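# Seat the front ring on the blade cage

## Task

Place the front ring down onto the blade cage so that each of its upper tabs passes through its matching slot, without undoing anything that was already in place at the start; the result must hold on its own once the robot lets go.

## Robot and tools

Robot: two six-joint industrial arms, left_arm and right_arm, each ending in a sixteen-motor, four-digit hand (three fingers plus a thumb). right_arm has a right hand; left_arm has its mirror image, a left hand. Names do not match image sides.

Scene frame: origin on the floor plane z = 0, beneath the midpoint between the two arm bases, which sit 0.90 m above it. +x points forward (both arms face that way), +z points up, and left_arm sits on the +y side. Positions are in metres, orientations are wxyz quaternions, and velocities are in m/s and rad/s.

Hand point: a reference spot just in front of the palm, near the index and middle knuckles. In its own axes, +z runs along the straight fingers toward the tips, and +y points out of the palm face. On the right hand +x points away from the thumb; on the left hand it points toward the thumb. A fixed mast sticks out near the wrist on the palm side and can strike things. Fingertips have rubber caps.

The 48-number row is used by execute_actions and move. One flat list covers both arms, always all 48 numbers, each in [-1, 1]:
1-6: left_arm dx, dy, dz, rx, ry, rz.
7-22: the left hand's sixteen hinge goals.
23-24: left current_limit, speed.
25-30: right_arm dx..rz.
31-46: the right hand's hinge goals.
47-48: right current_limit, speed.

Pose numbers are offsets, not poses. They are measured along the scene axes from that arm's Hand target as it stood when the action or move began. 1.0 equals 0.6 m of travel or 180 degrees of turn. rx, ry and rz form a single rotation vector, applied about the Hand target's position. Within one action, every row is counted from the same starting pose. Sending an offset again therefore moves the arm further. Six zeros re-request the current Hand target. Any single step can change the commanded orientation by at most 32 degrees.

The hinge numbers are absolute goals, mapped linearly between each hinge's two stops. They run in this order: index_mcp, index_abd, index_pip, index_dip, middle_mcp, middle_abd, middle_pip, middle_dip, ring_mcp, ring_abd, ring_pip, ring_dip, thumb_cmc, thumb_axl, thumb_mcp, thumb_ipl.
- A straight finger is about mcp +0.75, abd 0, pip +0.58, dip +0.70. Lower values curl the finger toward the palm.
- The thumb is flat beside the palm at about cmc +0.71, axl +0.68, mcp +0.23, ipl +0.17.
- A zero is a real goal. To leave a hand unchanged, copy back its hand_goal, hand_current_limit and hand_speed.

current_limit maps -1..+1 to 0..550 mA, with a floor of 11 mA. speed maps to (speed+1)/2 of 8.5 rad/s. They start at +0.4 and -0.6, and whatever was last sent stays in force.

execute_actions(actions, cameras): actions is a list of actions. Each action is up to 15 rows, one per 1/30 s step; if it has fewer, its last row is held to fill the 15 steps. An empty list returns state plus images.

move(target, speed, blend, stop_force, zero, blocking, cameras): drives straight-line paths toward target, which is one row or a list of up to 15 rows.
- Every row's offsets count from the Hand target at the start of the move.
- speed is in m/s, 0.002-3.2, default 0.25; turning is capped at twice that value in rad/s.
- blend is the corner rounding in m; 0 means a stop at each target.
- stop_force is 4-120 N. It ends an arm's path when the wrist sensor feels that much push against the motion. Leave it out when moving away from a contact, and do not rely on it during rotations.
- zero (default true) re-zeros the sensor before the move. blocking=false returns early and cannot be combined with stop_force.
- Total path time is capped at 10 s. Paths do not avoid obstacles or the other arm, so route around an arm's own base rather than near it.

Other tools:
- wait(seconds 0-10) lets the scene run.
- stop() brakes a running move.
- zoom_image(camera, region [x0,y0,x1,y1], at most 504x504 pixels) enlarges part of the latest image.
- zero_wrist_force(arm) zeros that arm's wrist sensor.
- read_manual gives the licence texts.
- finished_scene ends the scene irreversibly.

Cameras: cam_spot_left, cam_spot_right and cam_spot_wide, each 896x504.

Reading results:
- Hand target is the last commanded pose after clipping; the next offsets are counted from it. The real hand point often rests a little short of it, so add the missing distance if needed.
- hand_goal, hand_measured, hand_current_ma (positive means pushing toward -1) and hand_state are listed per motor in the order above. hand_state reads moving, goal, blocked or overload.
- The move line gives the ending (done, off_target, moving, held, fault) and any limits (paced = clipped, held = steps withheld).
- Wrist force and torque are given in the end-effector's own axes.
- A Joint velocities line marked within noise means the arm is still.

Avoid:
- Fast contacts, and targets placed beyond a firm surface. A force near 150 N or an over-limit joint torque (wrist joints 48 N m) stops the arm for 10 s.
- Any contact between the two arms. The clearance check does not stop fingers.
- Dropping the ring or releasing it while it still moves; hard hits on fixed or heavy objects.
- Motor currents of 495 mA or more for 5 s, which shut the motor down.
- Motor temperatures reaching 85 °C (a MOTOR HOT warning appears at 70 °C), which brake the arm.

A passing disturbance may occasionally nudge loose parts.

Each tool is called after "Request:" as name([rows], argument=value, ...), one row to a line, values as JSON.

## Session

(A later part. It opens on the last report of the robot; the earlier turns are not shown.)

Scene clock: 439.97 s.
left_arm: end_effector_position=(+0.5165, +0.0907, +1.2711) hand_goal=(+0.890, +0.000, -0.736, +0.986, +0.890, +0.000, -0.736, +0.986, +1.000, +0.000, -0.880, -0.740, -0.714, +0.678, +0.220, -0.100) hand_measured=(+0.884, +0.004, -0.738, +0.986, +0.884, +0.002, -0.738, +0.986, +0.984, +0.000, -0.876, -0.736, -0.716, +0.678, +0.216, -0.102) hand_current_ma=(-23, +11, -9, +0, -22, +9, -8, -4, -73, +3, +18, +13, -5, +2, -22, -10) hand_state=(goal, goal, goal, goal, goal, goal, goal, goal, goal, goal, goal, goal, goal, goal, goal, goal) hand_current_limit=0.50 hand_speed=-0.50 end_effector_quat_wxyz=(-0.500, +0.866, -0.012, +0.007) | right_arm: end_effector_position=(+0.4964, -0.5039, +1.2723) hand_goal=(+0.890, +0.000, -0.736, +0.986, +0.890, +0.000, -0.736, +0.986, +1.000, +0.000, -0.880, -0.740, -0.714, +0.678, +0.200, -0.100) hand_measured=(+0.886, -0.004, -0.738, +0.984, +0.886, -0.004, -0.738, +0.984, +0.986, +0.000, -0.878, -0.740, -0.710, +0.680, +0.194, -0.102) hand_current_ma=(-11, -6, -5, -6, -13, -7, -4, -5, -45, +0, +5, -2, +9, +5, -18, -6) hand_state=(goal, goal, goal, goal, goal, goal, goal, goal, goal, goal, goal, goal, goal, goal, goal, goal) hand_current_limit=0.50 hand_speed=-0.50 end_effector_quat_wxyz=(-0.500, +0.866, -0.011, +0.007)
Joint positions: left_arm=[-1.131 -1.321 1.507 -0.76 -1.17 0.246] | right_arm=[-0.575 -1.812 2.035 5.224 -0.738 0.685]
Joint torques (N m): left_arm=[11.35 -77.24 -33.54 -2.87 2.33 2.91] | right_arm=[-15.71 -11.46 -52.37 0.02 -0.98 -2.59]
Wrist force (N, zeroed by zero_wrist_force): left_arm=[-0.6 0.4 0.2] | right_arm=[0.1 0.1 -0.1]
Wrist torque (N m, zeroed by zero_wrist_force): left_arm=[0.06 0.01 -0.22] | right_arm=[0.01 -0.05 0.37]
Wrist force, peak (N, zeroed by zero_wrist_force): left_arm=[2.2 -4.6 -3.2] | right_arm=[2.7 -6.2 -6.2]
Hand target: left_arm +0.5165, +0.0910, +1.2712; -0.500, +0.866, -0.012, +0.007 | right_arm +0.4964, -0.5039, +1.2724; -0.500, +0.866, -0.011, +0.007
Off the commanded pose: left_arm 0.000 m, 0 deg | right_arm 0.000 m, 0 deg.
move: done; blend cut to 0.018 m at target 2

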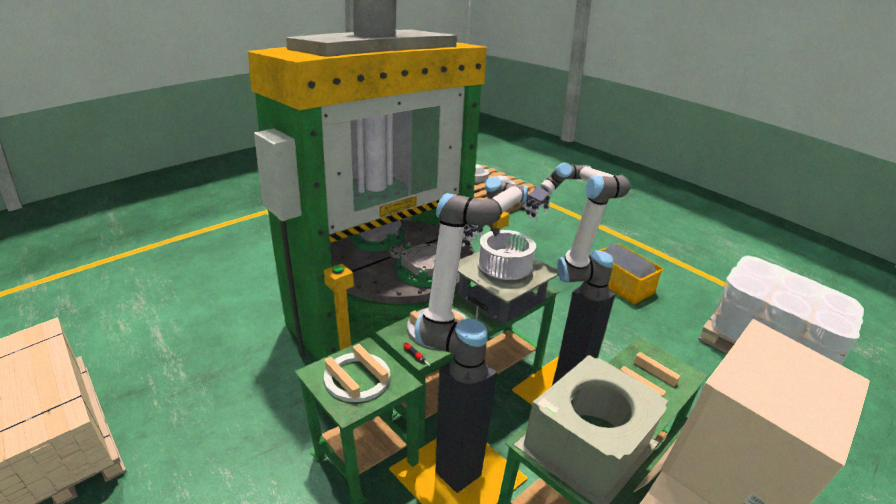

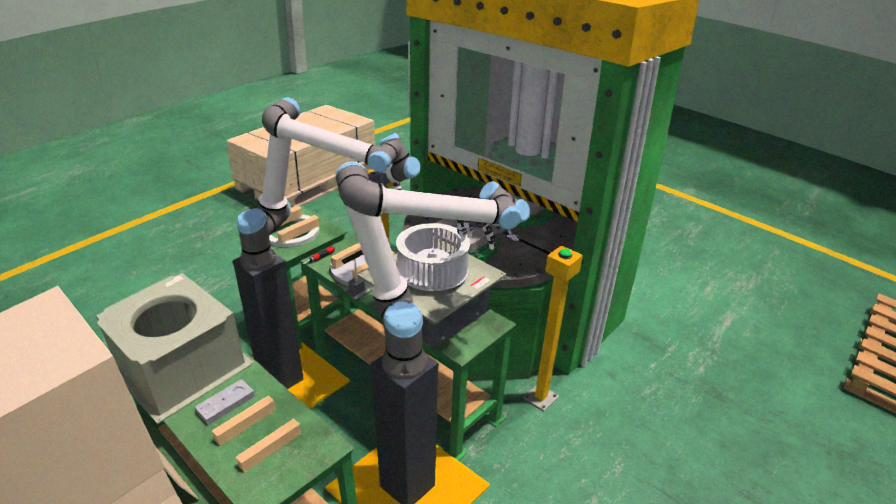

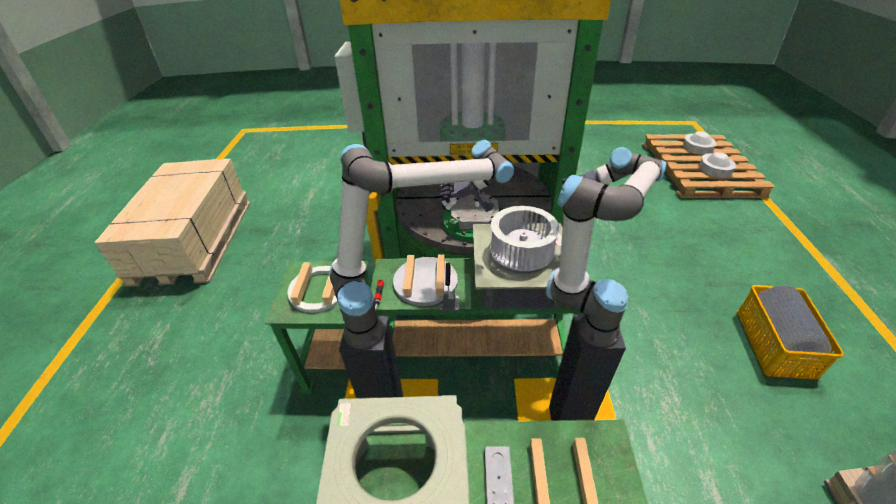

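Request:
zoom_image(camera="cam_spot_right", region=[390, 236, 414, 284])

Request:
zoom_image(camera="cam_spot_right", region=[452, 236, 476, 284])

Request:
zoom_image(camera="cam_spot_left", region=[472, 230, 496, 278])

Request:
zoom_image(camera="cam_spot_left", region=[520, 230, 544, 278])

Request:
zoom_image(camera="cam_spot_wide", region=[484, 216, 508, 264])

Request:
zoom_image(camera="cam_spot_wide", region=[540, 216, 564, 264])

Scaled by 10.500.

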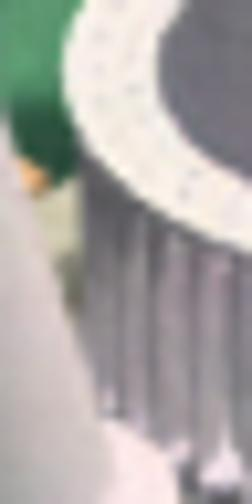

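Scaled by 10.500.

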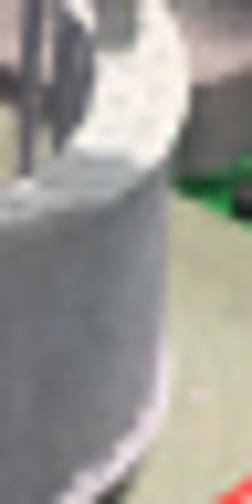

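Scaled by 10.500.

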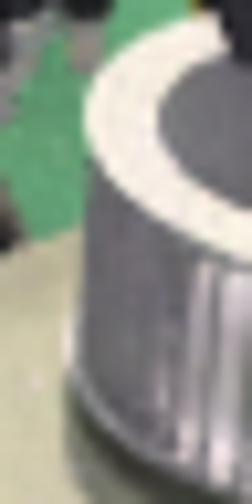

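Scaled by 10.500.

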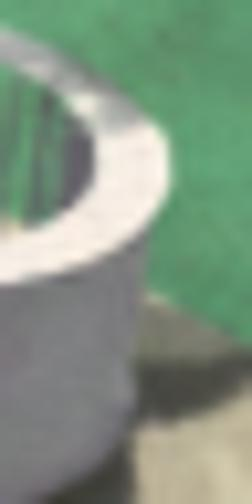

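Scaled by 10.500.

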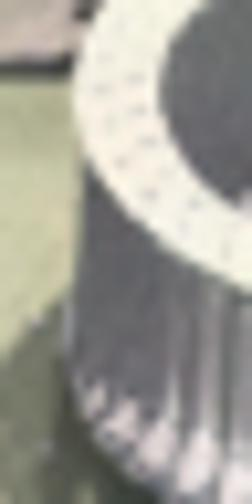

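Scaled by 10.500.

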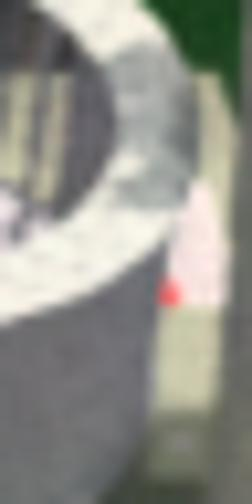

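Request:
zoom_image(camera="cam_spot_wide", region=[548, 220, 566, 238])

Request:
zoom_image(camera="cam_spot_wide", region=[546, 236, 564, 254])

Request:
zoom_image(camera="cam_spot_wide", region=[486, 220, 504, 238])

Request:
zoom_image(camera="cam_spot_wide", region=[484, 236, 502, 254])

Scaled by 28.000.

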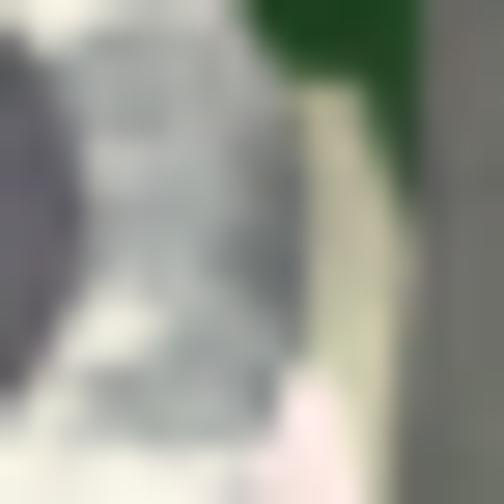

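Scaled by 28.000.

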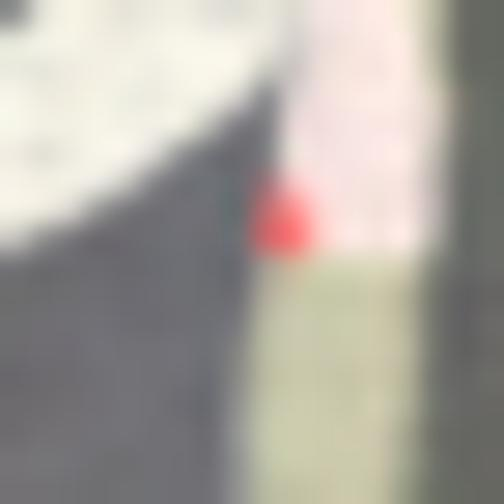

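Scaled by 28.000.

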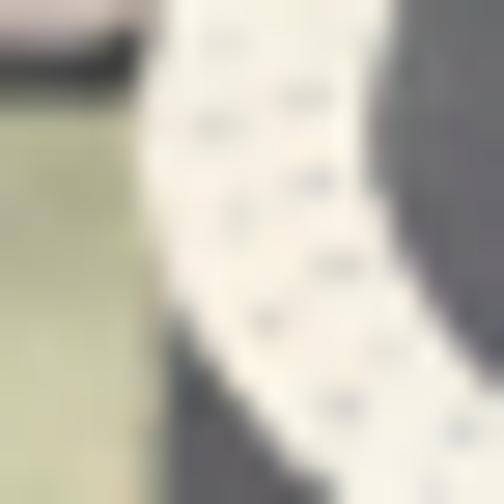

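Scaled by 28.000.

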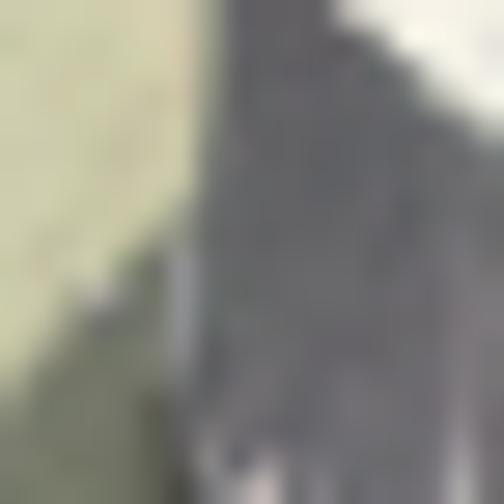

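Request:
zoom_image(camera="cam_spot_right", region=[436, 222, 454, 240])

Request:
zoom_image(camera="cam_spot_right", region=[428, 222, 446, 240])

Request:
zoom_image(camera="cam_spot_right", region=[420, 222, 438, 240])

Request:
zoom_image(camera="cam_spot_right", region=[446, 228, 464, 246])

Scaled by 28.000.

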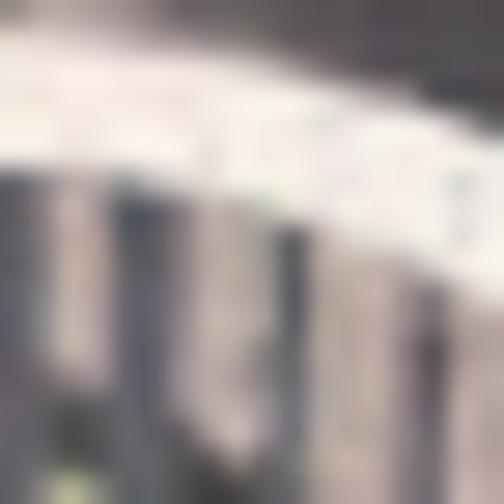

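Scaled by 28.000.

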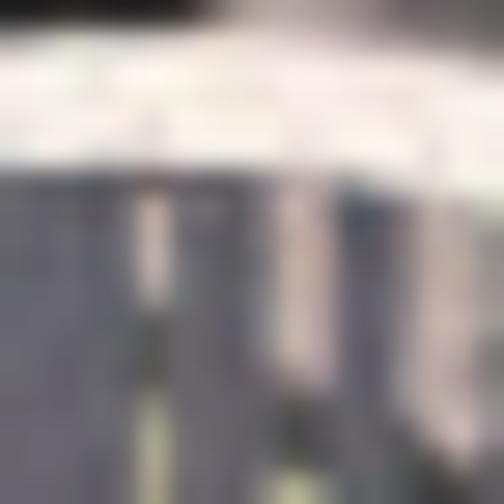

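Scaled by 28.000.

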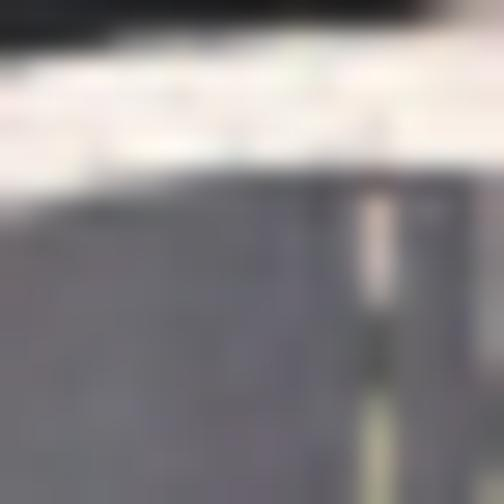

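Scaled by 28.000.

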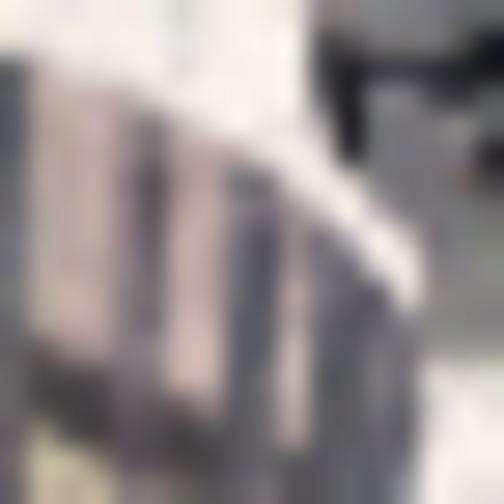

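Request:
zoom_image(camera="cam_spot_wide", region=[530, 205, 548, 223])

Request:
zoom_image(camera="cam_spot_wide", region=[538, 207, 556, 225])

Request:
zoom_image(camera="cam_spot_left", region=[508, 228, 526, 246])

Request:
zoom_image(camera="cam_spot_wide", region=[496, 234, 514, 252])

Request:
zoom_image(camera="cam_spot_wide", region=[510, 236, 528, 254])

Scaled by 28.000.

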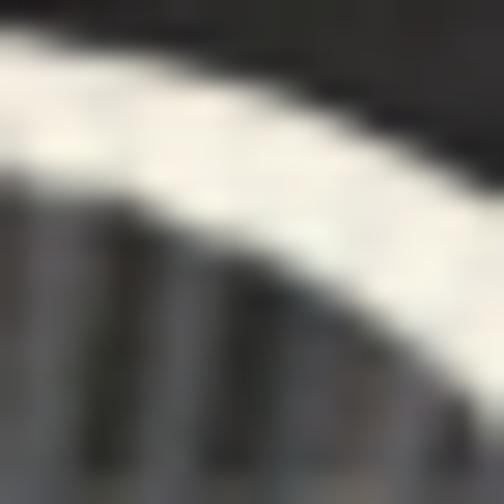

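Scaled by 28.000.

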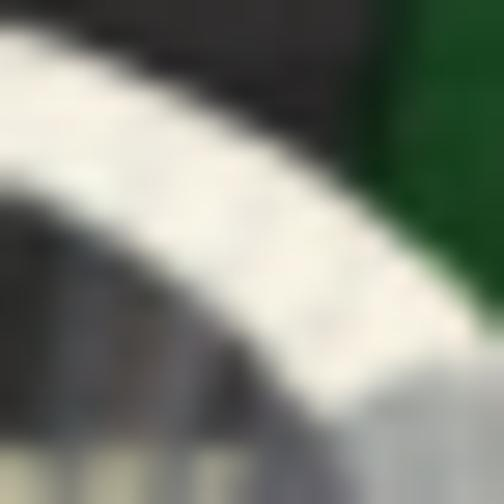

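Scaled by 28.000.

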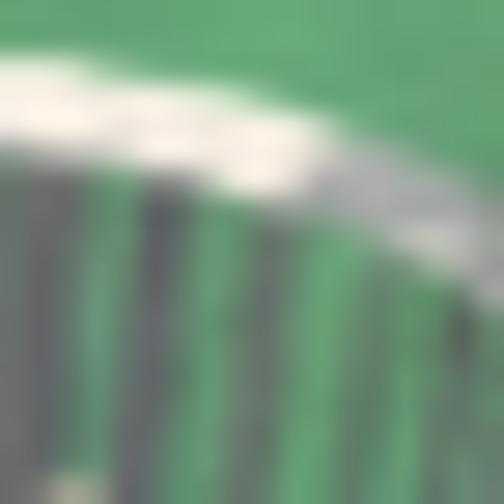

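Scaled by 28.000.

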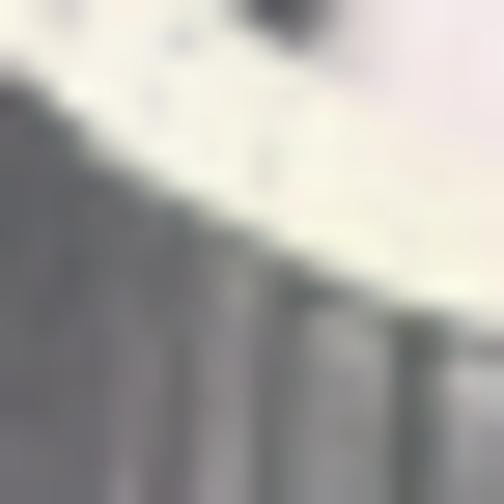

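Scaled by 28.000.

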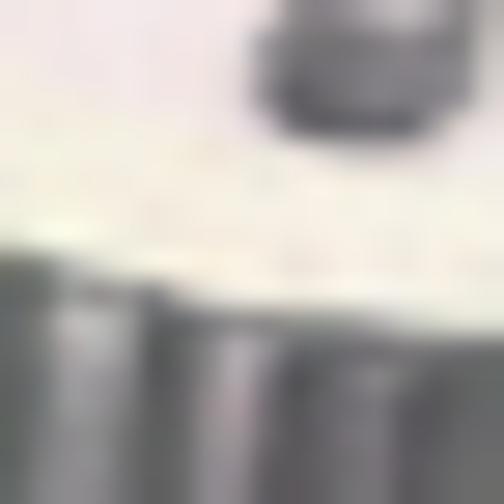

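Request:
move([
  [-0.02342,-0.39838,-0.14367,0,0,0,0.89,0,-0.737,0.986,0.89,0,-0.737,0.986,1.0,0,-0.88,-0.74,-0.714,0.678,0.22,-0.1,0.5,-0.5,-0.00343,0.07662,-0.14567,0,0,0,0.89,0,-0.737,0.986,0.89,0,-0.737,0.986,1.0,0,-0.88,-0.74,-0.714,0.678,0.20,-0.1,0.5,-0.5],
  [-0.02342,-0.39838,-0.18,0,0,0,0.89,0,-0.737,0.986,0.89,0,-0.737,0.986,1.0,0,-0.88,-0.74,-0.714,0.678,0.22,-0.1,0.5,-0.5,-0.00343,0.07662,-0.18,0,0,0,0.89,0,-0.737,0.986,0.89,0,-0.737,0.986,1.0,0,-0.88,-0.74,-0.714,0.678,0.20,-0.1,0.5,-0.5],
], speed=[0.25,0.02], blend=[0.004,0])

Scene clock: 454.67 s.
left_arm: end_effector_position=(+0.5024, -0.1480, +1.1633) hand_goal=(+0.890, +0.000, -0.736, +0.986, +0.890, +0.000, -0.736, +0.986, +1.000, +0.000, -0.880, -0.740, -0.714, +0.678, +0.220, -0.100) hand_measured=(+0.894, +0.004, -0.750, +0.984, +0.896, +0.002, -0.750, +0.984, +0.984, +0.000, -0.876, -0.736, -0.716, +0.678, +0.216, -0.102) hand_current_ma=(+22, +11, -61, -8, +26, +9, -62, -12, -73, +3, +18, +13, -5, +2, -22, -10) hand_state=(goal, goal, goal, goal, goal, goal, goal, goal, goal, goal, goal, goal, goal, goal, goal, goal) hand_current_limit=0.50 hand_speed=-0.50 end_effector_quat_wxyz=(-0.500, +0.866, -0.012, +0.007) | right_arm: end_effector_position=(+0.4943, -0.4579, +1.1645) hand_goal=(+0.890, +0.000, -0.736, +0.986, +0.890, +0.000, -0.736, +0.986, +1.000, +0.000, -0.880, -0.740, -0.714, +0.678, +0.200, -0.100) hand_measured=(+0.896, -0.002, -0.752, +0.982, +0.896, -0.002, -0.750, +0.984, +0.986, +0.000, -0.878, -0.740, -0.710, +0.680, +0.194, -0.102) hand_current_ma=(+20, -3, -48, -8, +17, -3, -45, -7, -45, +0, +5, -2, +9, +5, -18, -6) hand_state=(goal, goal, goal, goal, goal, goal, goal, goal, goal, goal, goal, goal, goal, goal, goal, goal) hand_current_limit=0.50 hand_speed=-0.50 end_effector_quat_wxyz=(-0.500, +0.866, -0.011, +0.007)
Joint positions: left_arm=[-1.247 -0.957 1.168 -0.761 -1.268 0.18] | right_arm=[-0.497 -1.771 2.216 4.933 -0.688 0.776]
Joint torques (N m): left_arm=[-15.62 -76.08 -29.67 -3.81 -1.55 -1.38] | right_arm=[15.36 -10.68 -25.78 -4.34 2.09 2.77]
Wrist force (N, zeroed by zero_wrist_force): left_arm=[-0.3 -6.0 -4.5] | right_arm=[-0.4 -6.8 -5.5]
Wrist torque (N m, zeroed by zero_wrist_force): left_arm=[0.44 0.04 -0.05] | right_arm=[0.50 -0.08 0.00]
Wrist force, peak (N, zeroed by zero_wrist_force): left_arm=[-0.3 -6.0 -4.5] | right_arm=[-0.9 -7.0 -5.7]
Hand target: left_arm +0.5024, -0.1480, +1.1632; -0.500, +0.866, -0.012, +0.007 | right_arm +0.4943, -0.4579, +1.1644; -0.500, +0.866, -0.011, +0.007
Off the commanded pose: left_arm 0.000 m, 0 deg | right_arm 0.000 m, 0 deg.
move: done

Request:
move([
  [0.00167,-0.00167,0,0,0,0,0.89,0,-0.737,0.986,0.89,0,-0.737,0.986,1.0,0,-0.88,-0.74,-0.714,0.678,0.22,-0.1,0.5,-0.5,0.00167,-0.00167,0,0,0,0,0.89,0,-0.737,0.986,0.89,0,-0.737,0.986,1.0,0,-0.88,-0.74,-0.714,0.678,0.20,-0.1,0.5,-0.5],
  [-0.01195,-0.00191,0,0,0,0.02778,0.89,0,-0.737,0.986,0.89,0,-0.737,0.986,1.0,0,-0.88,-0.74,-0.714,0.678,0.22,-0.1,0.5,-0.5,0.03312,-0.00112,0,0,0,0.02778,0.89,0,-0.737,0.986,0.89,0,-0.737,0.986,1.0,0,-0.88,-0.74,-0.714,0.678,0.20,-0.1,0.5,-0.5],
  [-0.01029,-0.00191,0,0,0,0.02778,0.89,0,-0.737,0.986,0.89,0,-0.737,0.986,1.0,0,-0.88,-0.74,-0.714,0.678,0.22,-0.1,0.5,-0.5,0.03478,-0.00112,0,0,0,0.02778,0.89,0,-0.737,0.986,0.89,0,-0.737,0.986,1.0,0,-0.88,-0.74,-0.714,0.678,0.20,-0.1,0.5,-0.5],
  [0.00333,-0.00167,0,0,0,0,0.89,0,-0.737,0.986,0.89,0,-0.737,0.986,1.0,0,-0.88,-0.74,-0.714,0.678,0.22,-0.1,0.5,-0.5,0.00333,-0.00167,0,0,0,0,0.89,0,-0.737,0.986,0.89,0,-0.737,0.986,1.0,0,-0.88,-0.74,-0.714,0.678,0.20,-0.1,0.5,-0.5],
  [0.00333,0,0,0,0,0,0.89,0,-0.737,0.986,0.89,0,-0.737,0.986,1.0,0,-0.88,-0.74,-0.714,0.678,0.22,-0.1,0.5,-0.5,0.00333,0,0,0,0,0,0.89,0,-0.737,0.986,0.89,0,-0.737,0.986,1.0,0,-0.88,-0.74,-0.714,0.678,0.20,-0.1,0.5,-0.5],
  [-0.01029,-0.00024,0,0,0,0.02778,0.89,0,-0.737,0.986,0.89,0,-0.737,0.986,1.0,0,-0.88,-0.74,-0.714,0.678,0.22,-0.1,0.5,-0.5,0.03478,0.00055,0,0,0,0.02778,0.89,0,-0.737,0.986,0.89,0,-0.737,0.986,1.0,0,-0.88,-0.74,-0.714,0.678,0.20,-0.1,0.5,-0.5],
  [-0.01029,0.00143,0,0,0,0.02778,0.89,0,-0.737,0.986,0.89,0,-0.737,0.986,1.0,0,-0.88,-0.74,-0.714,0.678,0.22,-0.1,0.5,-0.5,0.03478,0.00222,0,0,0,0.02778,0.89,0,-0.737,0.986,0.89,0,-0.737,0.986,1.0,0,-0.88,-0.74,-0.714,0.678,0.20,-0.1,0.5,-0.5],
  [0.00333,0.00167,0,0,0,0,0.89,0,-0.737,0.986,0.89,0,-0.737,0.986,1.0,0,-0.88,-0.74,-0.714,0.678,0.22,-0.1,0.5,-0.5,0.00333,0.00167,0,0,0,0,0.89,0,-0.737,0.986,0.89,0,-0.737,0.986,1.0,0,-0.88,-0.74,-0.714,0.678,0.20,-0.1,0.5,-0.5],
  [0.00333,0.00333,0,0,0,0,0.89,0,-0.737,0.986,0.89,0,-0.737,0.986,1.0,0,-0.88,-0.74,-0.714,0.678,0.22,-0.1,0.5,-0.5,0.00333,0.00333,0,0,0,0,0.89,0,-0.737,0.986,0.89,0,-0.737,0.986,1.0,0,-0.88,-0.74,-0.714,0.678,0.20,-0.1,0.5,-0.5],
  [-0.01029,0.00309,0,0,0,0.02778,0.89,0,-0.737,0.986,0.89,0,-0.737,0.986,1.0,0,-0.88,-0.74,-0.714,0.678,0.22,-0.1,0.5,-0.5,0.03478,0.00388,0,0,0,0.02778,0.89,0,-0.737,0.986,0.89,0,-0.737,0.986,1.0,0,-0.88,-0.74,-0.714,0.678,0.20,-0.1,0.5,-0.5],
  [-0.01195,0.00309,0,0,0,0.02778,0.89,0,-0.737,0.986,0.89,0,-0.737,0.986,1.0,0,-0.88,-0.74,-0.714,0.678,0.22,-0.1,0.5,-0.5,0.03312,0.00388,0,0,0,0.02778,0.89,0,-0.737,0.986,0.89,0,-0.737,0.986,1.0,0,-0.88,-0.74,-0.714,0.678,0.20,-0.1,0.5,-0.5],
  [0.00167,0.00333,0,0,0,0,0.89,0,-0.737,0.986,0.89,0,-0.737,0.986,1.0,0,-0.88,-0.74,-0.714,0.678,0.22,-0.1,0.5,-0.5,0.00167,0.00333,0,0,0,0,0.89,0,-0.737,0.986,0.89,0,-0.737,0.986,1.0,0,-0.88,-0.74,-0.714,0.678,0.20,-0.1,0.5,-0.5],
  [0,0.00333,0,0,0,0,0.89,0,-0.737,0.986,0.89,0,-0.737,0.986,1.0,0,-0.88,-0.74,-0.714,0.678,0.22,-0.1,0.5,-0.5,0,0.00333,0,0,0,0,0.89,0,-0.737,0.986,0.89,0,-0.737,0.986,1.0,0,-0.88,-0.74,-0.714,0.678,0.20,-0.1,0.5,-0.5],
  [-0.01362,0.00309,0,0,0,0.02778,0.89,0,-0.737,0.986,0.89,0,-0.737,0.986,1.0,0,-0.88,-0.74,-0.714,0.678,0.22,-0.1,0.5,-0.5,0.03145,0.00388,0,0,0,0.02778,0.89,0,-0.737,0.986,0.89,0,-0.737,0.986,1.0,0,-0.88,-0.74,-0.714,0.678,0.20,-0.1,0.5,-0.5],
  [0,0.00333,0,0,0,0,0.89,0,-0.737,0.986,0.89,0,-0.737,0.986,1.0,0,-0.88,-0.74,-0.714,0.678,0.22,-0.1,0.5,-0.5,0,0.00333,0,0,0,0,0.89,0,-0.737,0.986,0.89,0,-0.737,0.986,1.0,0,-0.88,-0.74,-0.714,0.678,0.20,-0.1,0.5,-0.5],
], speed=0.06, blend=[0.0005,0.0005,0.0005,0.0005,0.0005,0.0005,0.0005,0.0005,0.0005,0.0005,0.0005,0.0005,0.0005,0.0005,0])

Scene clock: 463.50 s.
left_arm: end_effector_position=(+0.5024, -0.1460, +1.1632) hand_goal=(+0.890, +0.000, -0.736, +0.986, +0.890, +0.000, -0.736, +0.986, +1.000, +0.000, -0.880, -0.740, -0.714, +0.678, +0.220, -0.100) hand_measured=(+0.896, +0.004, -0.758, +0.980, +0.896, +0.002, -0.758, +0.978, +0.984, +0.000, -0.876, -0.736, -0.716, +0.678, +0.216, -0.102) hand_current_ma=(+25, +11, -100, -26, +29, +9, -102, -32, -73, +3, +18, +13, -5, +2, -22, -10) hand_state=(goal, goal, blocked, goal, goal, goal, blocked, goal, goal, goal, goal, goal, goal, goal, goal, goal) hand_current_limit=0.50 hand_speed=-0.50 end_effector_quat_wxyz=(-0.500, +0.866, -0.012, +0.007) | right_arm: end_effector_position=(+0.4944, -0.4559, +1.1644) hand_goal=(+0.890, +0.000, -0.736, +0.986, +0.890, +0.000, -0.736, +0.986, +1.000, +0.000, -0.880, -0.740, -0.714, +0.678, +0.200, -0.100) hand_measured=(+0.896, -0.008, -0.762, +0.978, +0.896, -0.008, -0.760, +0.978, +0.986, +0.000, -0.878, -0.740, -0.710, +0.680, +0.194, -0.102) hand_current_ma=(+20, -19, -84, -24, +17, -18, -80, -22, -45, +0, +5, -2, +9, +5, -17, -6) hand_state=(goal, goal, blocked, goal, goal, goal, blocked, goal, goal, goal, goal, goal, goal, goal, goal, goal) hand_current_limit=0.50 hand_speed=-0.50 end_effector_quat_wxyz=(-0.500, +0.866, -0.011, +0.007)
Joint positions: left_arm=[-1.247 -0.96 1.173 -0.763 -1.268 0.18] | right_arm=[-0.493 -1.771 2.217 4.93 -0.686 0.78]
Joint torques (N m): left_arm=[-17.13 -104.3 -31.61 -3.6 1.15 2.38] | right_arm=[-17.88 -31.86 -25.32 -3.79 2.41 2.98]
Wrist force (N, zeroed by zero_wrist_force): left_arm=[1.1 -4.6 -3.7] | right_arm=[3.8 -5.6 -4.2]
Wrist torque (N m, zeroed by zero_wrist_force): left_arm=[0.35 0.13 -0.16] | right_arm=[0.37 0.17 0.04]
Wrist force, peak (N, zeroed by zero_wrist_force): left_arm=[-0.7 -7.6 -4.9] | right_arm=[-2.3 -8.0 -7.4]
Hand target: left_arm +0.5024, -0.1460, +1.1632; -0.500, +0.866, -0.012, +0.007 | right_arm +0.4943, -0.4559, +1.1644; -0.500, +0.866, -0.011, +0.007
Off the commanded pose: left_arm 0.000 m, 0 deg | right_arm 0.000 m, 0 deg.
move: done

Request:
move([
  [0,-0.005,0,0,0,0,0.89,0,-0.737,0.986,0.89,0,-0.737,0.986,1.0,0,-0.88,-0.74,-0.714,0.678,0.22,-0.1,0.5,-0.5,0,-0.005,0,0,0,0,0.89,0,-0.737,0.986,0.89,0,-0.737,0.986,1.0,0,-0.88,-0.74,-0.714,0.678,0.20,-0.1,0.5,-0.5],
  [0,-0.00333,0,0,0,0,0.89,0,-0.737,0.986,0.89,0,-0.737,0.986,1.0,0,-0.88,-0.74,-0.714,0.678,0.22,-0.1,0.5,-0.5,0,-0.00333,0,0,0,0,0.89,0,-0.737,0.986,0.89,0,-0.737,0.986,1.0,0,-0.88,-0.74,-0.714,0.678,0.20,-0.1,0.5,-0.5],
  [-0.00681,-0.00333,0,0,0,0.01389,0.89,0,-0.737,0.986,0.89,0,-0.737,0.986,1.0,0,-0.88,-0.74,-0.714,0.678,0.22,-0.1,0.5,-0.5,0.01573,-0.0034,0,0,0,0.01389,0.89,0,-0.737,0.986,0.89,0,-0.737,0.986,1.0,0,-0.88,-0.74,-0.714,0.678,0.20,-0.1,0.5,-0.5],
], speed=0.02)

Request:
move([
  [0,0,0.06,0,0,0,0.89,0,-0.737,0.986,0.89,0,-0.737,0.986,1.0,0,-0.88,-0.74,-0.714,0.678,0.22,-0.1,0.5,-0.5,0,0,0.06,0,0,0,0.89,0,-0.737,0.986,0.89,0,-0.737,0.986,1.0,0,-0.88,-0.74,-0.714,0.678,0.20,-0.1,0.5,-0.5],
  [0.0,0.4,0.18,0,0,0,0.89,0,-0.737,0.986,0.89,0,-0.737,0.986,1.0,0,-0.88,-0.74,-0.714,0.678,0.22,-0.1,0.5,-0.5,0.0,-0.12,0.18,0,0,0,0.89,0,-0.737,0.986,0.89,0,-0.737,0.986,1.0,0,-0.88,-0.74,-0.714,0.678,0.20,-0.1,0.5,-0.5],
], speed=[0.1,0.3], blend=[0.02,0], cameras=["all"])

Request:
zoom_image(camera="cam_spot_right", region=[436, 222, 454, 240])

Request:
zoom_image(camera="cam_spot_wide", region=[486, 220, 504, 238])

Request:
zoom_image(camera="cam_spot_right", region=[446, 228, 464, 246])

Scene clock: 466.90 s.
left_arm: end_effector_position=(+0.4984, -0.1480, +1.1632) hand_goal=(+0.890, +0.000, -0.736, +0.986, +0.890, +0.000, -0.736, +0.986, +1.000, +0.000, -0.880, -0.740, -0.714, +0.678, +0.220, -0.100) hand_measured=(+0.900, +0.006, -0.748, +0.984, +0.900, +0.006, -0.748, +0.984, +0.984, +0.000, -0.876, -0.736, -0.716, +0.678, +0.216, -0.102) hand_current_ma=(+46, +21, -51, -6, +50, +19, -53, -9, -73, +3, +18, +13, -5, +2, -22, -10) hand_state=(goal, goal, goal, goal, goal, goal, goal, goal, goal, goal, goal, goal, goal, goal, goal, goal) hand_current_limit=0.50 hand_speed=-0.50 end_effector_quat_wxyz=(-0.500, +0.866, +0.007, -0.004) | right_arm: end_effector_position=(+0.5036, -0.4580, +1.1644) hand_goal=(+0.890, +0.000, -0.736, +0.986, +0.890, +0.000, -0.736, +0.986, +1.000, +0.000, -0.880, -0.740, -0.714, +0.678, +0.200, -0.100) hand_measured=(+0.902, -0.006, -0.750, +0.982, +0.900, -0.006, -0.750, +0.984, +0.986, +0.000, -0.878, -0.740, -0.710, +0.680, +0.194, -0.102) hand_current_ma=(+37, -12, -42, -8, +33, -12, -40, -7, -45, +0, +5, -2, +9, +5, -17, -6) hand_state=(goal, goal, goal, goal, goal, goal, goal, goal, goal, goal, goal, goal, goal, goal, goal, goal) hand_current_limit=0.50 hand_speed=-0.50 end_effector_quat_wxyz=(-0.500, +0.866, +0.008, -0.004)
Joint positions: left_arm=[-1.244 -0.952 1.158 -0.751 -1.302 0.159] | right_arm=[-0.479 -1.738 2.186 4.954 -0.704 0.745]
Joint torques (N m): left_arm=[13.02 -74.94 -46.15 1.63 -2.62 -1.78] | right_arm=[13.47 -12.53 -46.8 -0.22 -1.52 -3.53]
Wrist force (N, zeroed by zero_wrist_force): left_arm=[2.6 -5.3 -3.9] | right_arm=[0.4 -5.6 -4.5]
Wrist torque (N m, zeroed by zero_wrist_force): left_arm=[0.33 0.22 0.00] | right_arm=[0.36 0.05 0.33]
Wrist force, peak (N, zeroed by zero_wrist_force): left_arm=[2.6 -5.6 -4.0] | right_arm=[3.8 -5.6 -4.3]
Hand target: left_arm +0.4983, -0.1480, +1.1632; -0.500, +0.866, +0.007, -0.004 | right_arm +0.5037, -0.4580, +1.1644; -0.500, +0.866, +0.008, -0.004
Off the commanded pose: left_arm 0.000 m, 0 deg | right_arm 0.000 m, 0 deg.
move: done

Scene clock: 468.83 s.
left_arm: end_effector_position=(+0.4983, +0.0917, +1.2711) hand_goal=(+0.890, +0.000, -0.736, +0.986, +0.890, +0.000, -0.736, +0.986, +1.000, +0.000, -0.880, -0.740, -0.714, +0.678, +0.220, -0.100) hand_measured=(+0.884, +0.004, -0.738, +0.984, +0.884, +0.002, -0.738, +0.984, +0.984, +0.000, -0.876, -0.736, -0.716, +0.678, +0.216, -0.102) hand_current_ma=(-23, +11, -9, -6, -22, +9, -8, -9, -72, +3, +17, +13, -5, +2, -21, -10) hand_state=(goal, goal, goal, goal, goal, goal, goal, goal, goal, goal, goal, goal, goal, goal, goal, goal) hand_current_limit=0.50 hand_speed=-0.50 end_effector_quat_wxyz=(-0.500, +0.866, +0.007, -0.004) | right_arm: end_effector_position=(+0.5037, -0.5299, +1.2723) hand_goal=(+0.890, +0.000, -0.736, +0.986, +0.890, +0.000, -0.736, +0.986, +1.000, +0.000, -0.880, -0.740, -0.714, +0.678, +0.200, -0.100) hand_measured=(+0.886, -0.004, -0.738, +0.984, +0.886, -0.004, -0.738, +0.984, +0.986, +0.000, -0.878, -0.740, -0.710, +0.680, +0.194, -0.102) hand_current_ma=(-11, -6, -4, -6, -13, -7, -4, -5, -45, +0, +5, -2, +9, +5, -17, -6) hand_state=(goal, goal, goal, goal, goal, goal, goal, goal, goal, goal, goal, goal, goal, goal, goal, goal) hand_current_limit=0.50 hand_speed=-0.50 end_effector_quat_wxyz=(-0.500, +0.866, +0.008, -0.004)
Joint positions: left_arm=[-1.143 -1.33 1.517 -0.749 -1.217 0.214] | right_arm=[-0.599 -1.768 1.993 5.274 -0.786 0.613]
Joint torques (N m): left_arm=[12.53 -80.07 -35.08 -2.86 2.19 2.45] | right_arm=[-14.85 -15.19 -54.01 0.27 -1.13 -2.17]
Wrist force (N, zeroed by zero_wrist_force): left_arm=[-0.6 0.1 0.4] | right_arm=[-0.2 0.2 0.2]
Wrist torque (N m, zeroed by zero_wrist_force): left_arm=[0.01 0.03 -0.23] | right_arm=[0.03 -0.01 0.36]
Wrist force, peak (N, zeroed by zero_wrist_force): left_arm=[2.3 -5.0 -3.5] | right_arm=[0.2 -5.4 -4.6]
Hand target: left_arm +0.4983, +0.0920, +1.2712; -0.500, +0.866, +0.007, -0.004 | right_arm +0.5037, -0.5300, +1.2724; -0.500, +0.866, +0.008, -0.004
Off the commanded pose: left_arm 0.000 m, 0 deg | right_arm 0.000 m, 0 deg.
move: done; blend cut to 0.018 m at target 1

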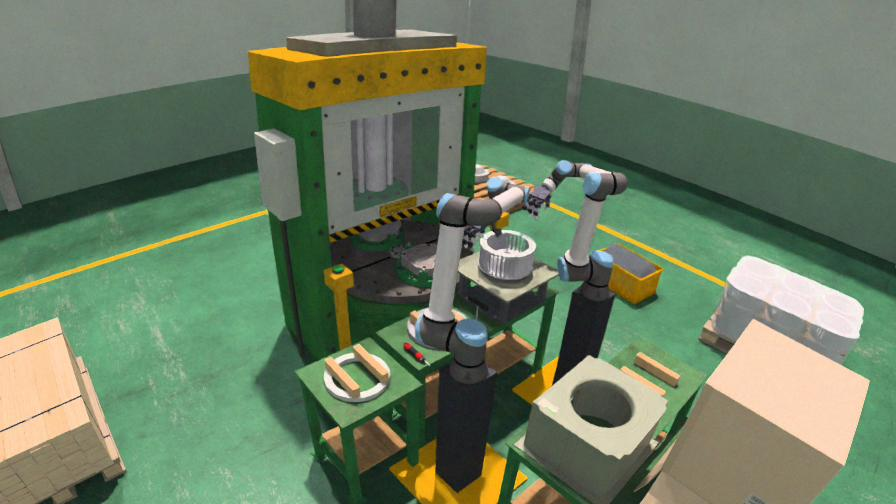

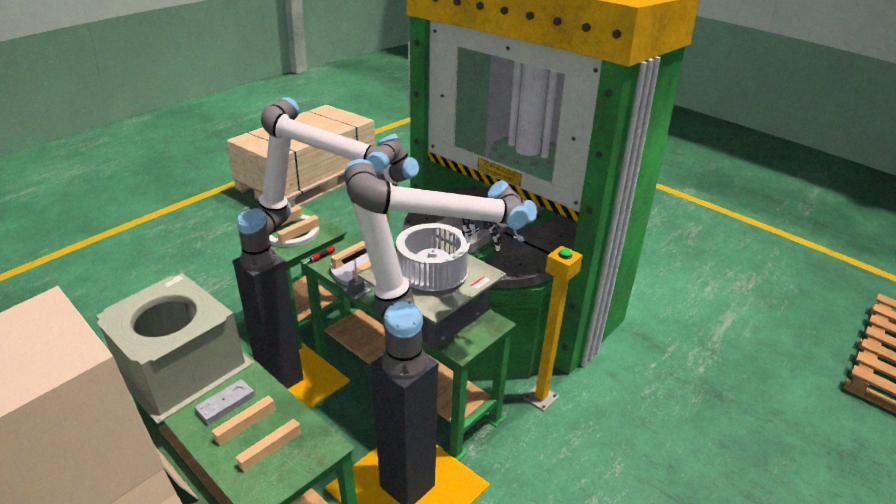

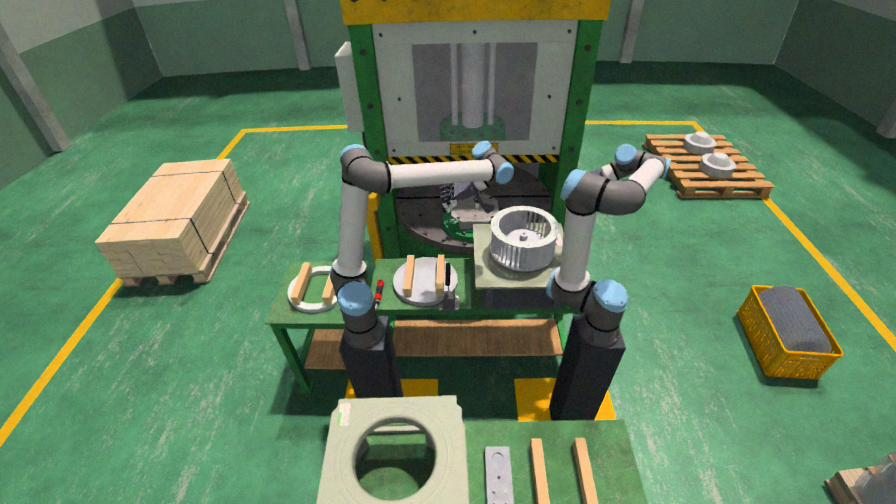

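Scaled by 28.000.

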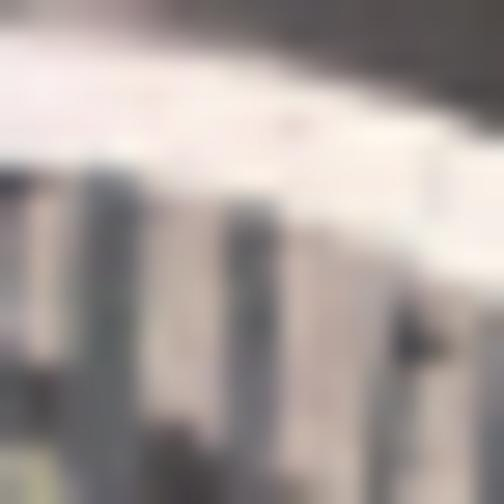

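Scaled by 28.000.

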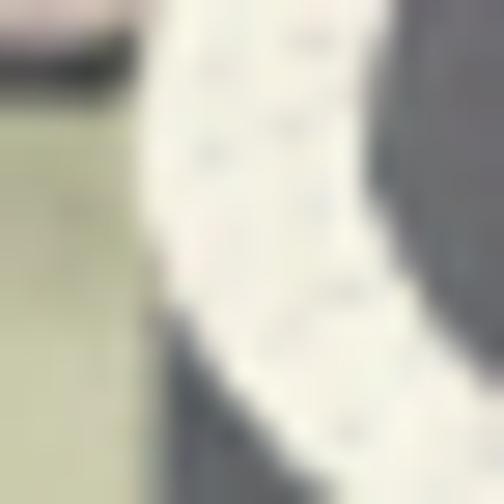

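Scaled by 28.000.

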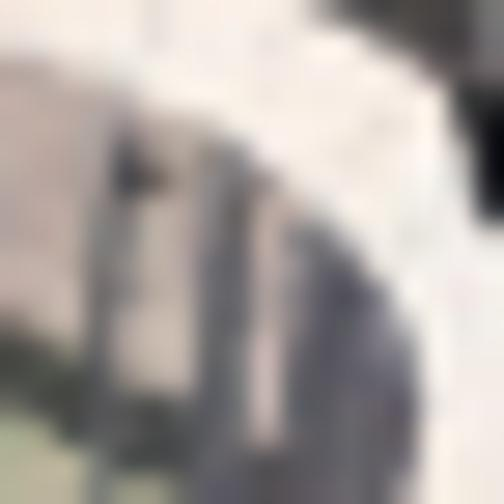

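Request:
move([
  [0.00683,-0.32,-0.13533,0,0,-0.01111,0.89,0,-0.737,0.986,0.89,0,-0.737,0.986,1.0,0,-0.88,-0.74,-0.714,0.678,0.22,-0.1,0.5,-0.5,-0.01367,0.04167,-0.13733,0,0,-0.01111,0.89,0,-0.737,0.986,0.89,0,-0.737,0.986,1.0,0,-0.88,-0.74,-0.714,0.678,0.20,-0.1,0.5,-0.5],
  [0.00683,-0.32,-0.202,0,0,-0.01111,0.89,0,-0.737,0.986,0.89,0,-0.737,0.986,1.0,0,-0.88,-0.74,-0.714,0.678,0.22,-0.1,0.5,-0.5,-0.01367,0.04167,-0.204,0,0,-0.01111,0.89,0,-0.737,0.986,0.89,0,-0.737,0.986,1.0,0,-0.88,-0.74,-0.714,0.678,0.20,-0.1,0.5,-0.5],
  [0.00623,-0.36137,-0.202,0,0,-0.01111,0.89,0,-0.737,0.986,0.89,0,-0.737,0.986,1.0,0,-0.88,-0.74,-0.714,0.678,0.22,-0.1,0.5,-0.5,-0.01313,0.08107,-0.204,0,0,-0.01111,0.89,0,-0.737,0.986,0.89,0,-0.737,0.986,1.0,0,-0.88,-0.74,-0.714,0.678,0.20,-0.1,0.5,-0.5],
], speed=[0.25,0.15,0.03], blend=[0.005,0.003,0])

Scene clock: 474.57 s.
left_arm: end_effector_position=(+0.5021, -0.1247, +1.1500) hand_goal=(+0.890, +0.000, -0.736, +0.986, +0.890, +0.000, -0.736, +0.986, +1.000, +0.000, -0.880, -0.740, -0.714, +0.678, +0.220, -0.100) hand_measured=(+0.908, +0.002, -0.714, +0.994, +0.908, +0.002, -0.716, +0.996, +0.984, +0.000, -0.876, -0.736, -0.716, +0.678, +0.216, -0.102) hand_current_ma=(+82, +9, +95, +36, +89, +6, +94, +41, -72, +3, +17, +13, -5, +2, -21, -10) hand_state=(goal, goal, blocked, goal, goal, goal, blocked, goal, goal, goal, goal, goal, goal, goal, goal, goal) hand_current_limit=0.50 hand_speed=-0.50 end_effector_quat_wxyz=(-0.500, +0.866, -0.008, +0.005) | right_arm: end_effector_position=(+0.4958, -0.4815, +1.1500) hand_goal=(+0.890, +0.000, -0.736, +0.986, +0.890, +0.000, -0.736, +0.986, +1.000, +0.000, -0.880, -0.740, -0.714, +0.678, +0.200, -0.100) hand_measured=(+0.868, -0.002, -0.754, +0.980, +0.866, -0.004, -0.754, +0.980, +0.986, +0.000, -0.878, -0.740, -0.710, +0.680, +0.194, -0.102) hand_current_ma=(-79, -3, -55, -17, -87, -7, -55, -16, -45, +0, +5, -2, +9, +5, -17, -6) hand_state=(blocked, goal, goal, goal, blocked, goal, goal, goal, goal, goal, goal, goal, goal, goal, goal, goal) hand_current_limit=0.50 hand_speed=-0.50 end_effector_quat_wxyz=(-0.500, +0.866, -0.007, +0.005)
Joint positions: left_arm=[-1.238 -0.986 1.238 -0.803 -1.268 0.181] | right_arm=[-0.535 -1.742 2.213 4.949 -0.718 0.72]
Joint torques (N m): left_arm=[-18.94 -81.4 -51.15 0.98 -1.77 -2.01] | right_arm=[15.34 -36 -26.15 -3.45 4.04 2.82]
Wrist force (N, zeroed by zero_wrist_force): left_arm=[-0.7 -1.6 4.1] | right_arm=[-0.3 0.0 -4.1]
Wrist torque (N m, zeroed by zero_wrist_force): left_arm=[-0.04 0.02 -0.05] | right_arm=[0.06 -0.01 -0.02]
Wrist force, peak (N, zeroed by zero_wrist_force): left_arm=[-0.7 -1.6 4.1] | right_arm=[-0.2 0.0 -4.3]
Hand target: left_arm +0.5021, -0.1249, +1.1500; -0.500, +0.866, -0.008, +0.005 | right_arm +0.4959, -0.4813, +1.1500; -0.500, +0.866, -0.007, +0.005
Off the commanded pose: left_arm 0.000 m, 0 deg | right_arm 0.000 m, 0 deg.
move: done

Request:
move(target=[-0.00782,0,0,0,0,0.01278,0.89,0,-0.737,0.986,0.89,0,-0.737,0.986,1.0,0,-0.88,-0.74,-0.714,0.678,0.22,-0.1,0.5,-0.5,0.01604,0,0,0,0,0.01278,0.89,0,-0.737,0.986,0.89,0,-0.737,0.986,1.0,0,-0.88,-0.74,-0.714,0.678,0.20,-0.1,0.5,-0.5], speed=0.15, cameras=["cam_spot_right","cam_spot_wide"])

Request:
zoom_image(camera="cam_spot_right", region=[436, 222, 454, 240])

Request:
zoom_image(camera="cam_spot_right", region=[424, 224, 442, 242])

Request:
zoom_image(camera="cam_spot_wide", region=[486, 220, 504, 238])

Scene clock: 476.57 s.
left_arm: end_effector_position=(+0.4974, -0.1249, +1.1500) hand_goal=(+0.890, +0.000, -0.736, +0.986, +0.890, +0.000, -0.736, +0.986, +1.000, +0.000, -0.880, -0.740, -0.714, +0.678, +0.220, -0.100) hand_measured=(+0.908, +0.002, -0.714, +0.996, +0.910, +0.002, -0.714, +0.996, +0.984, +0.000, -0.876, -0.736, -0.716, +0.678, +0.216, -0.102) hand_current_ma=(+86, +9, +101, +39, +93, +6, +100, +44, -72, +3, +17, +13, -5, +2, -21, -10) hand_state=(goal, goal, blocked, goal, goal, goal, blocked, goal, goal, goal, goal, goal, goal, goal, goal, goal) hand_current_limit=0.50 hand_speed=-0.50 end_effector_quat_wxyz=(-0.500, +0.866, +0.009, -0.005) | right_arm: end_effector_position=(+0.5053, -0.4813, +1.1500) hand_goal=(+0.890, +0.000, -0.736, +0.986, +0.890, +0.000, -0.736, +0.986, +1.000, +0.000, -0.880, -0.740, -0.714, +0.678, +0.200, -0.100) hand_measured=(+0.866, +0.002, -0.756, +0.980, +0.864, +0.000, -0.756, +0.980, +0.986, +0.000, -0.878, -0.740, -0.710, +0.680, +0.194, -0.102) hand_current_ma=(-86, +2, -60, -19, -95, -1, -60, -17, -45, +0, +5, -2, +9, +5, -17, -6) hand_state=(blocked, goal, goal, goal, blocked, goal, goal, goal, goal, goal, goal, goal, goal, goal, goal, goal) hand_current_limit=0.50 hand_speed=-0.50 end_effector_quat_wxyz=(-0.500, +0.866, +0.010, -0.005)
Joint positions: left_arm=[-1.237 -0.982 1.231 -0.794 -1.3 0.16] | right_arm=[-0.517 -1.711 2.185 4.965 -0.732 0.695]
Joint torques (N m): left_arm=[10.48 -78.93 -50.74 1.01 -1.57 -1.84] | right_arm=[16.86 -15.36 -48 0.28 -0.65 -2.83]
Wrist force (N, zeroed by zero_wrist_force): left_arm=[0.3 -1.0 3.3] | right_arm=[-0.8 0.3 -3.0]
Wrist torque (N m, zeroed by zero_wrist_force): left_arm=[0.02 0.02 -0.03] | right_arm=[0.00 -0.04 0.33]
Wrist force, peak (N, zeroed by zero_wrist_force): left_arm=[-1.1 -1.8 4.1] | right_arm=[-0.2 0.1 -4.7]
Hand target: left_arm +0.4974, -0.1249, +1.1500; -0.500, +0.866, +0.009, -0.005 | right_arm +0.5055, -0.4813, +1.1500; -0.500, +0.866, +0.010, -0.005
Off the commanded pose: left_arm 0.000 m, 0 deg | right_arm 0.000 m, 0 deg.
move: done
Images, in order (width x height): cam_spot_right 896x504, cam_spot_wide 896x504.

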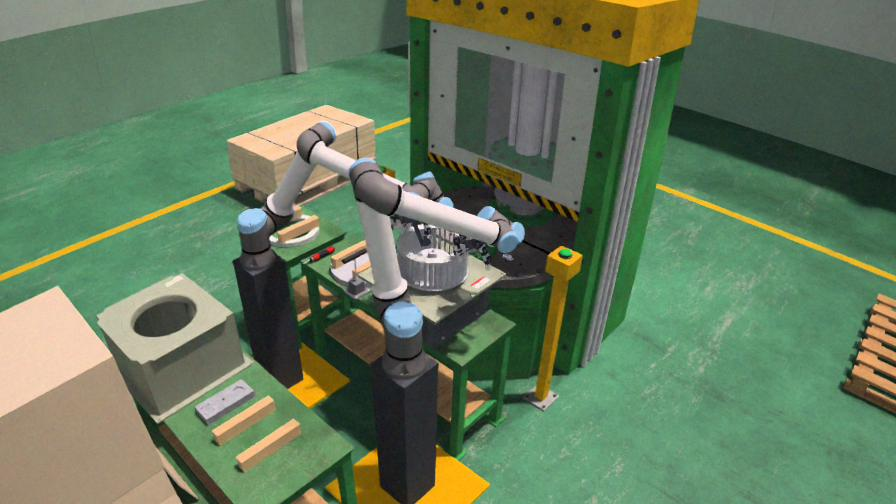

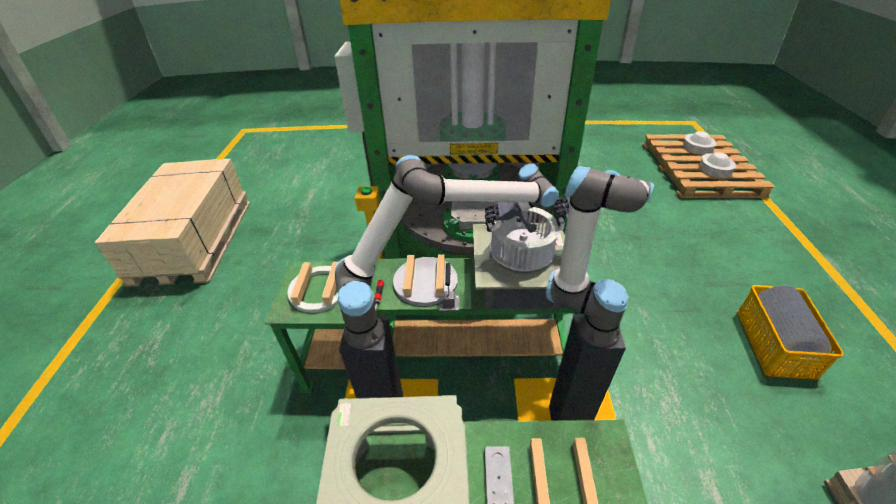

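Scaled by 28.000.

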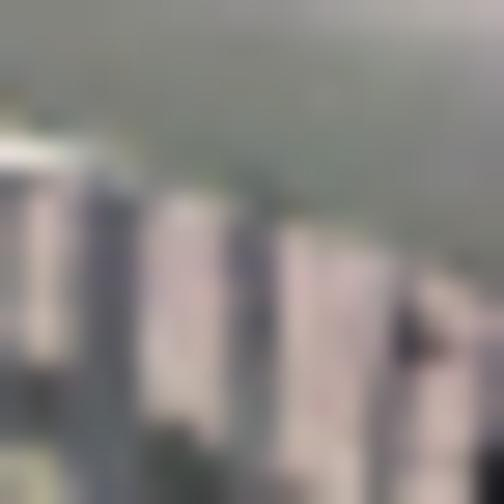

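Scaled by 28.000.

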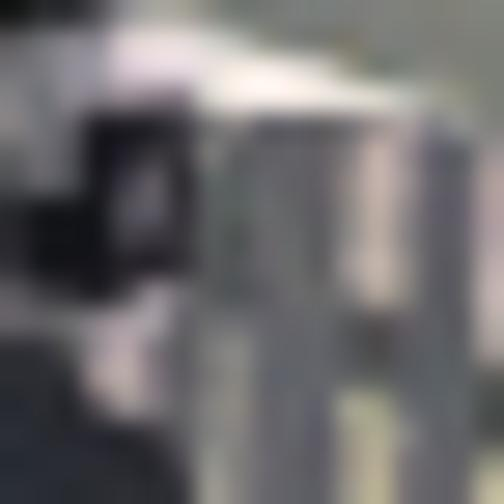

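Scaled by 28.000.

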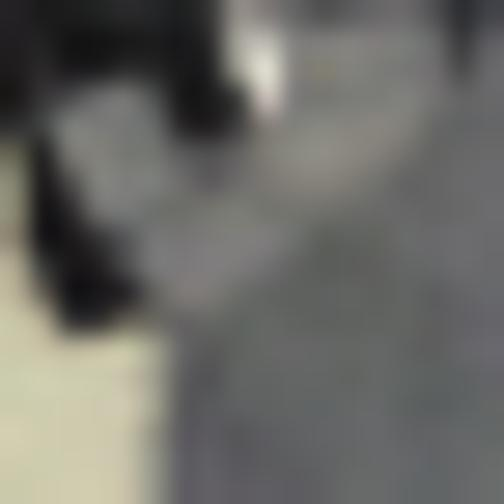

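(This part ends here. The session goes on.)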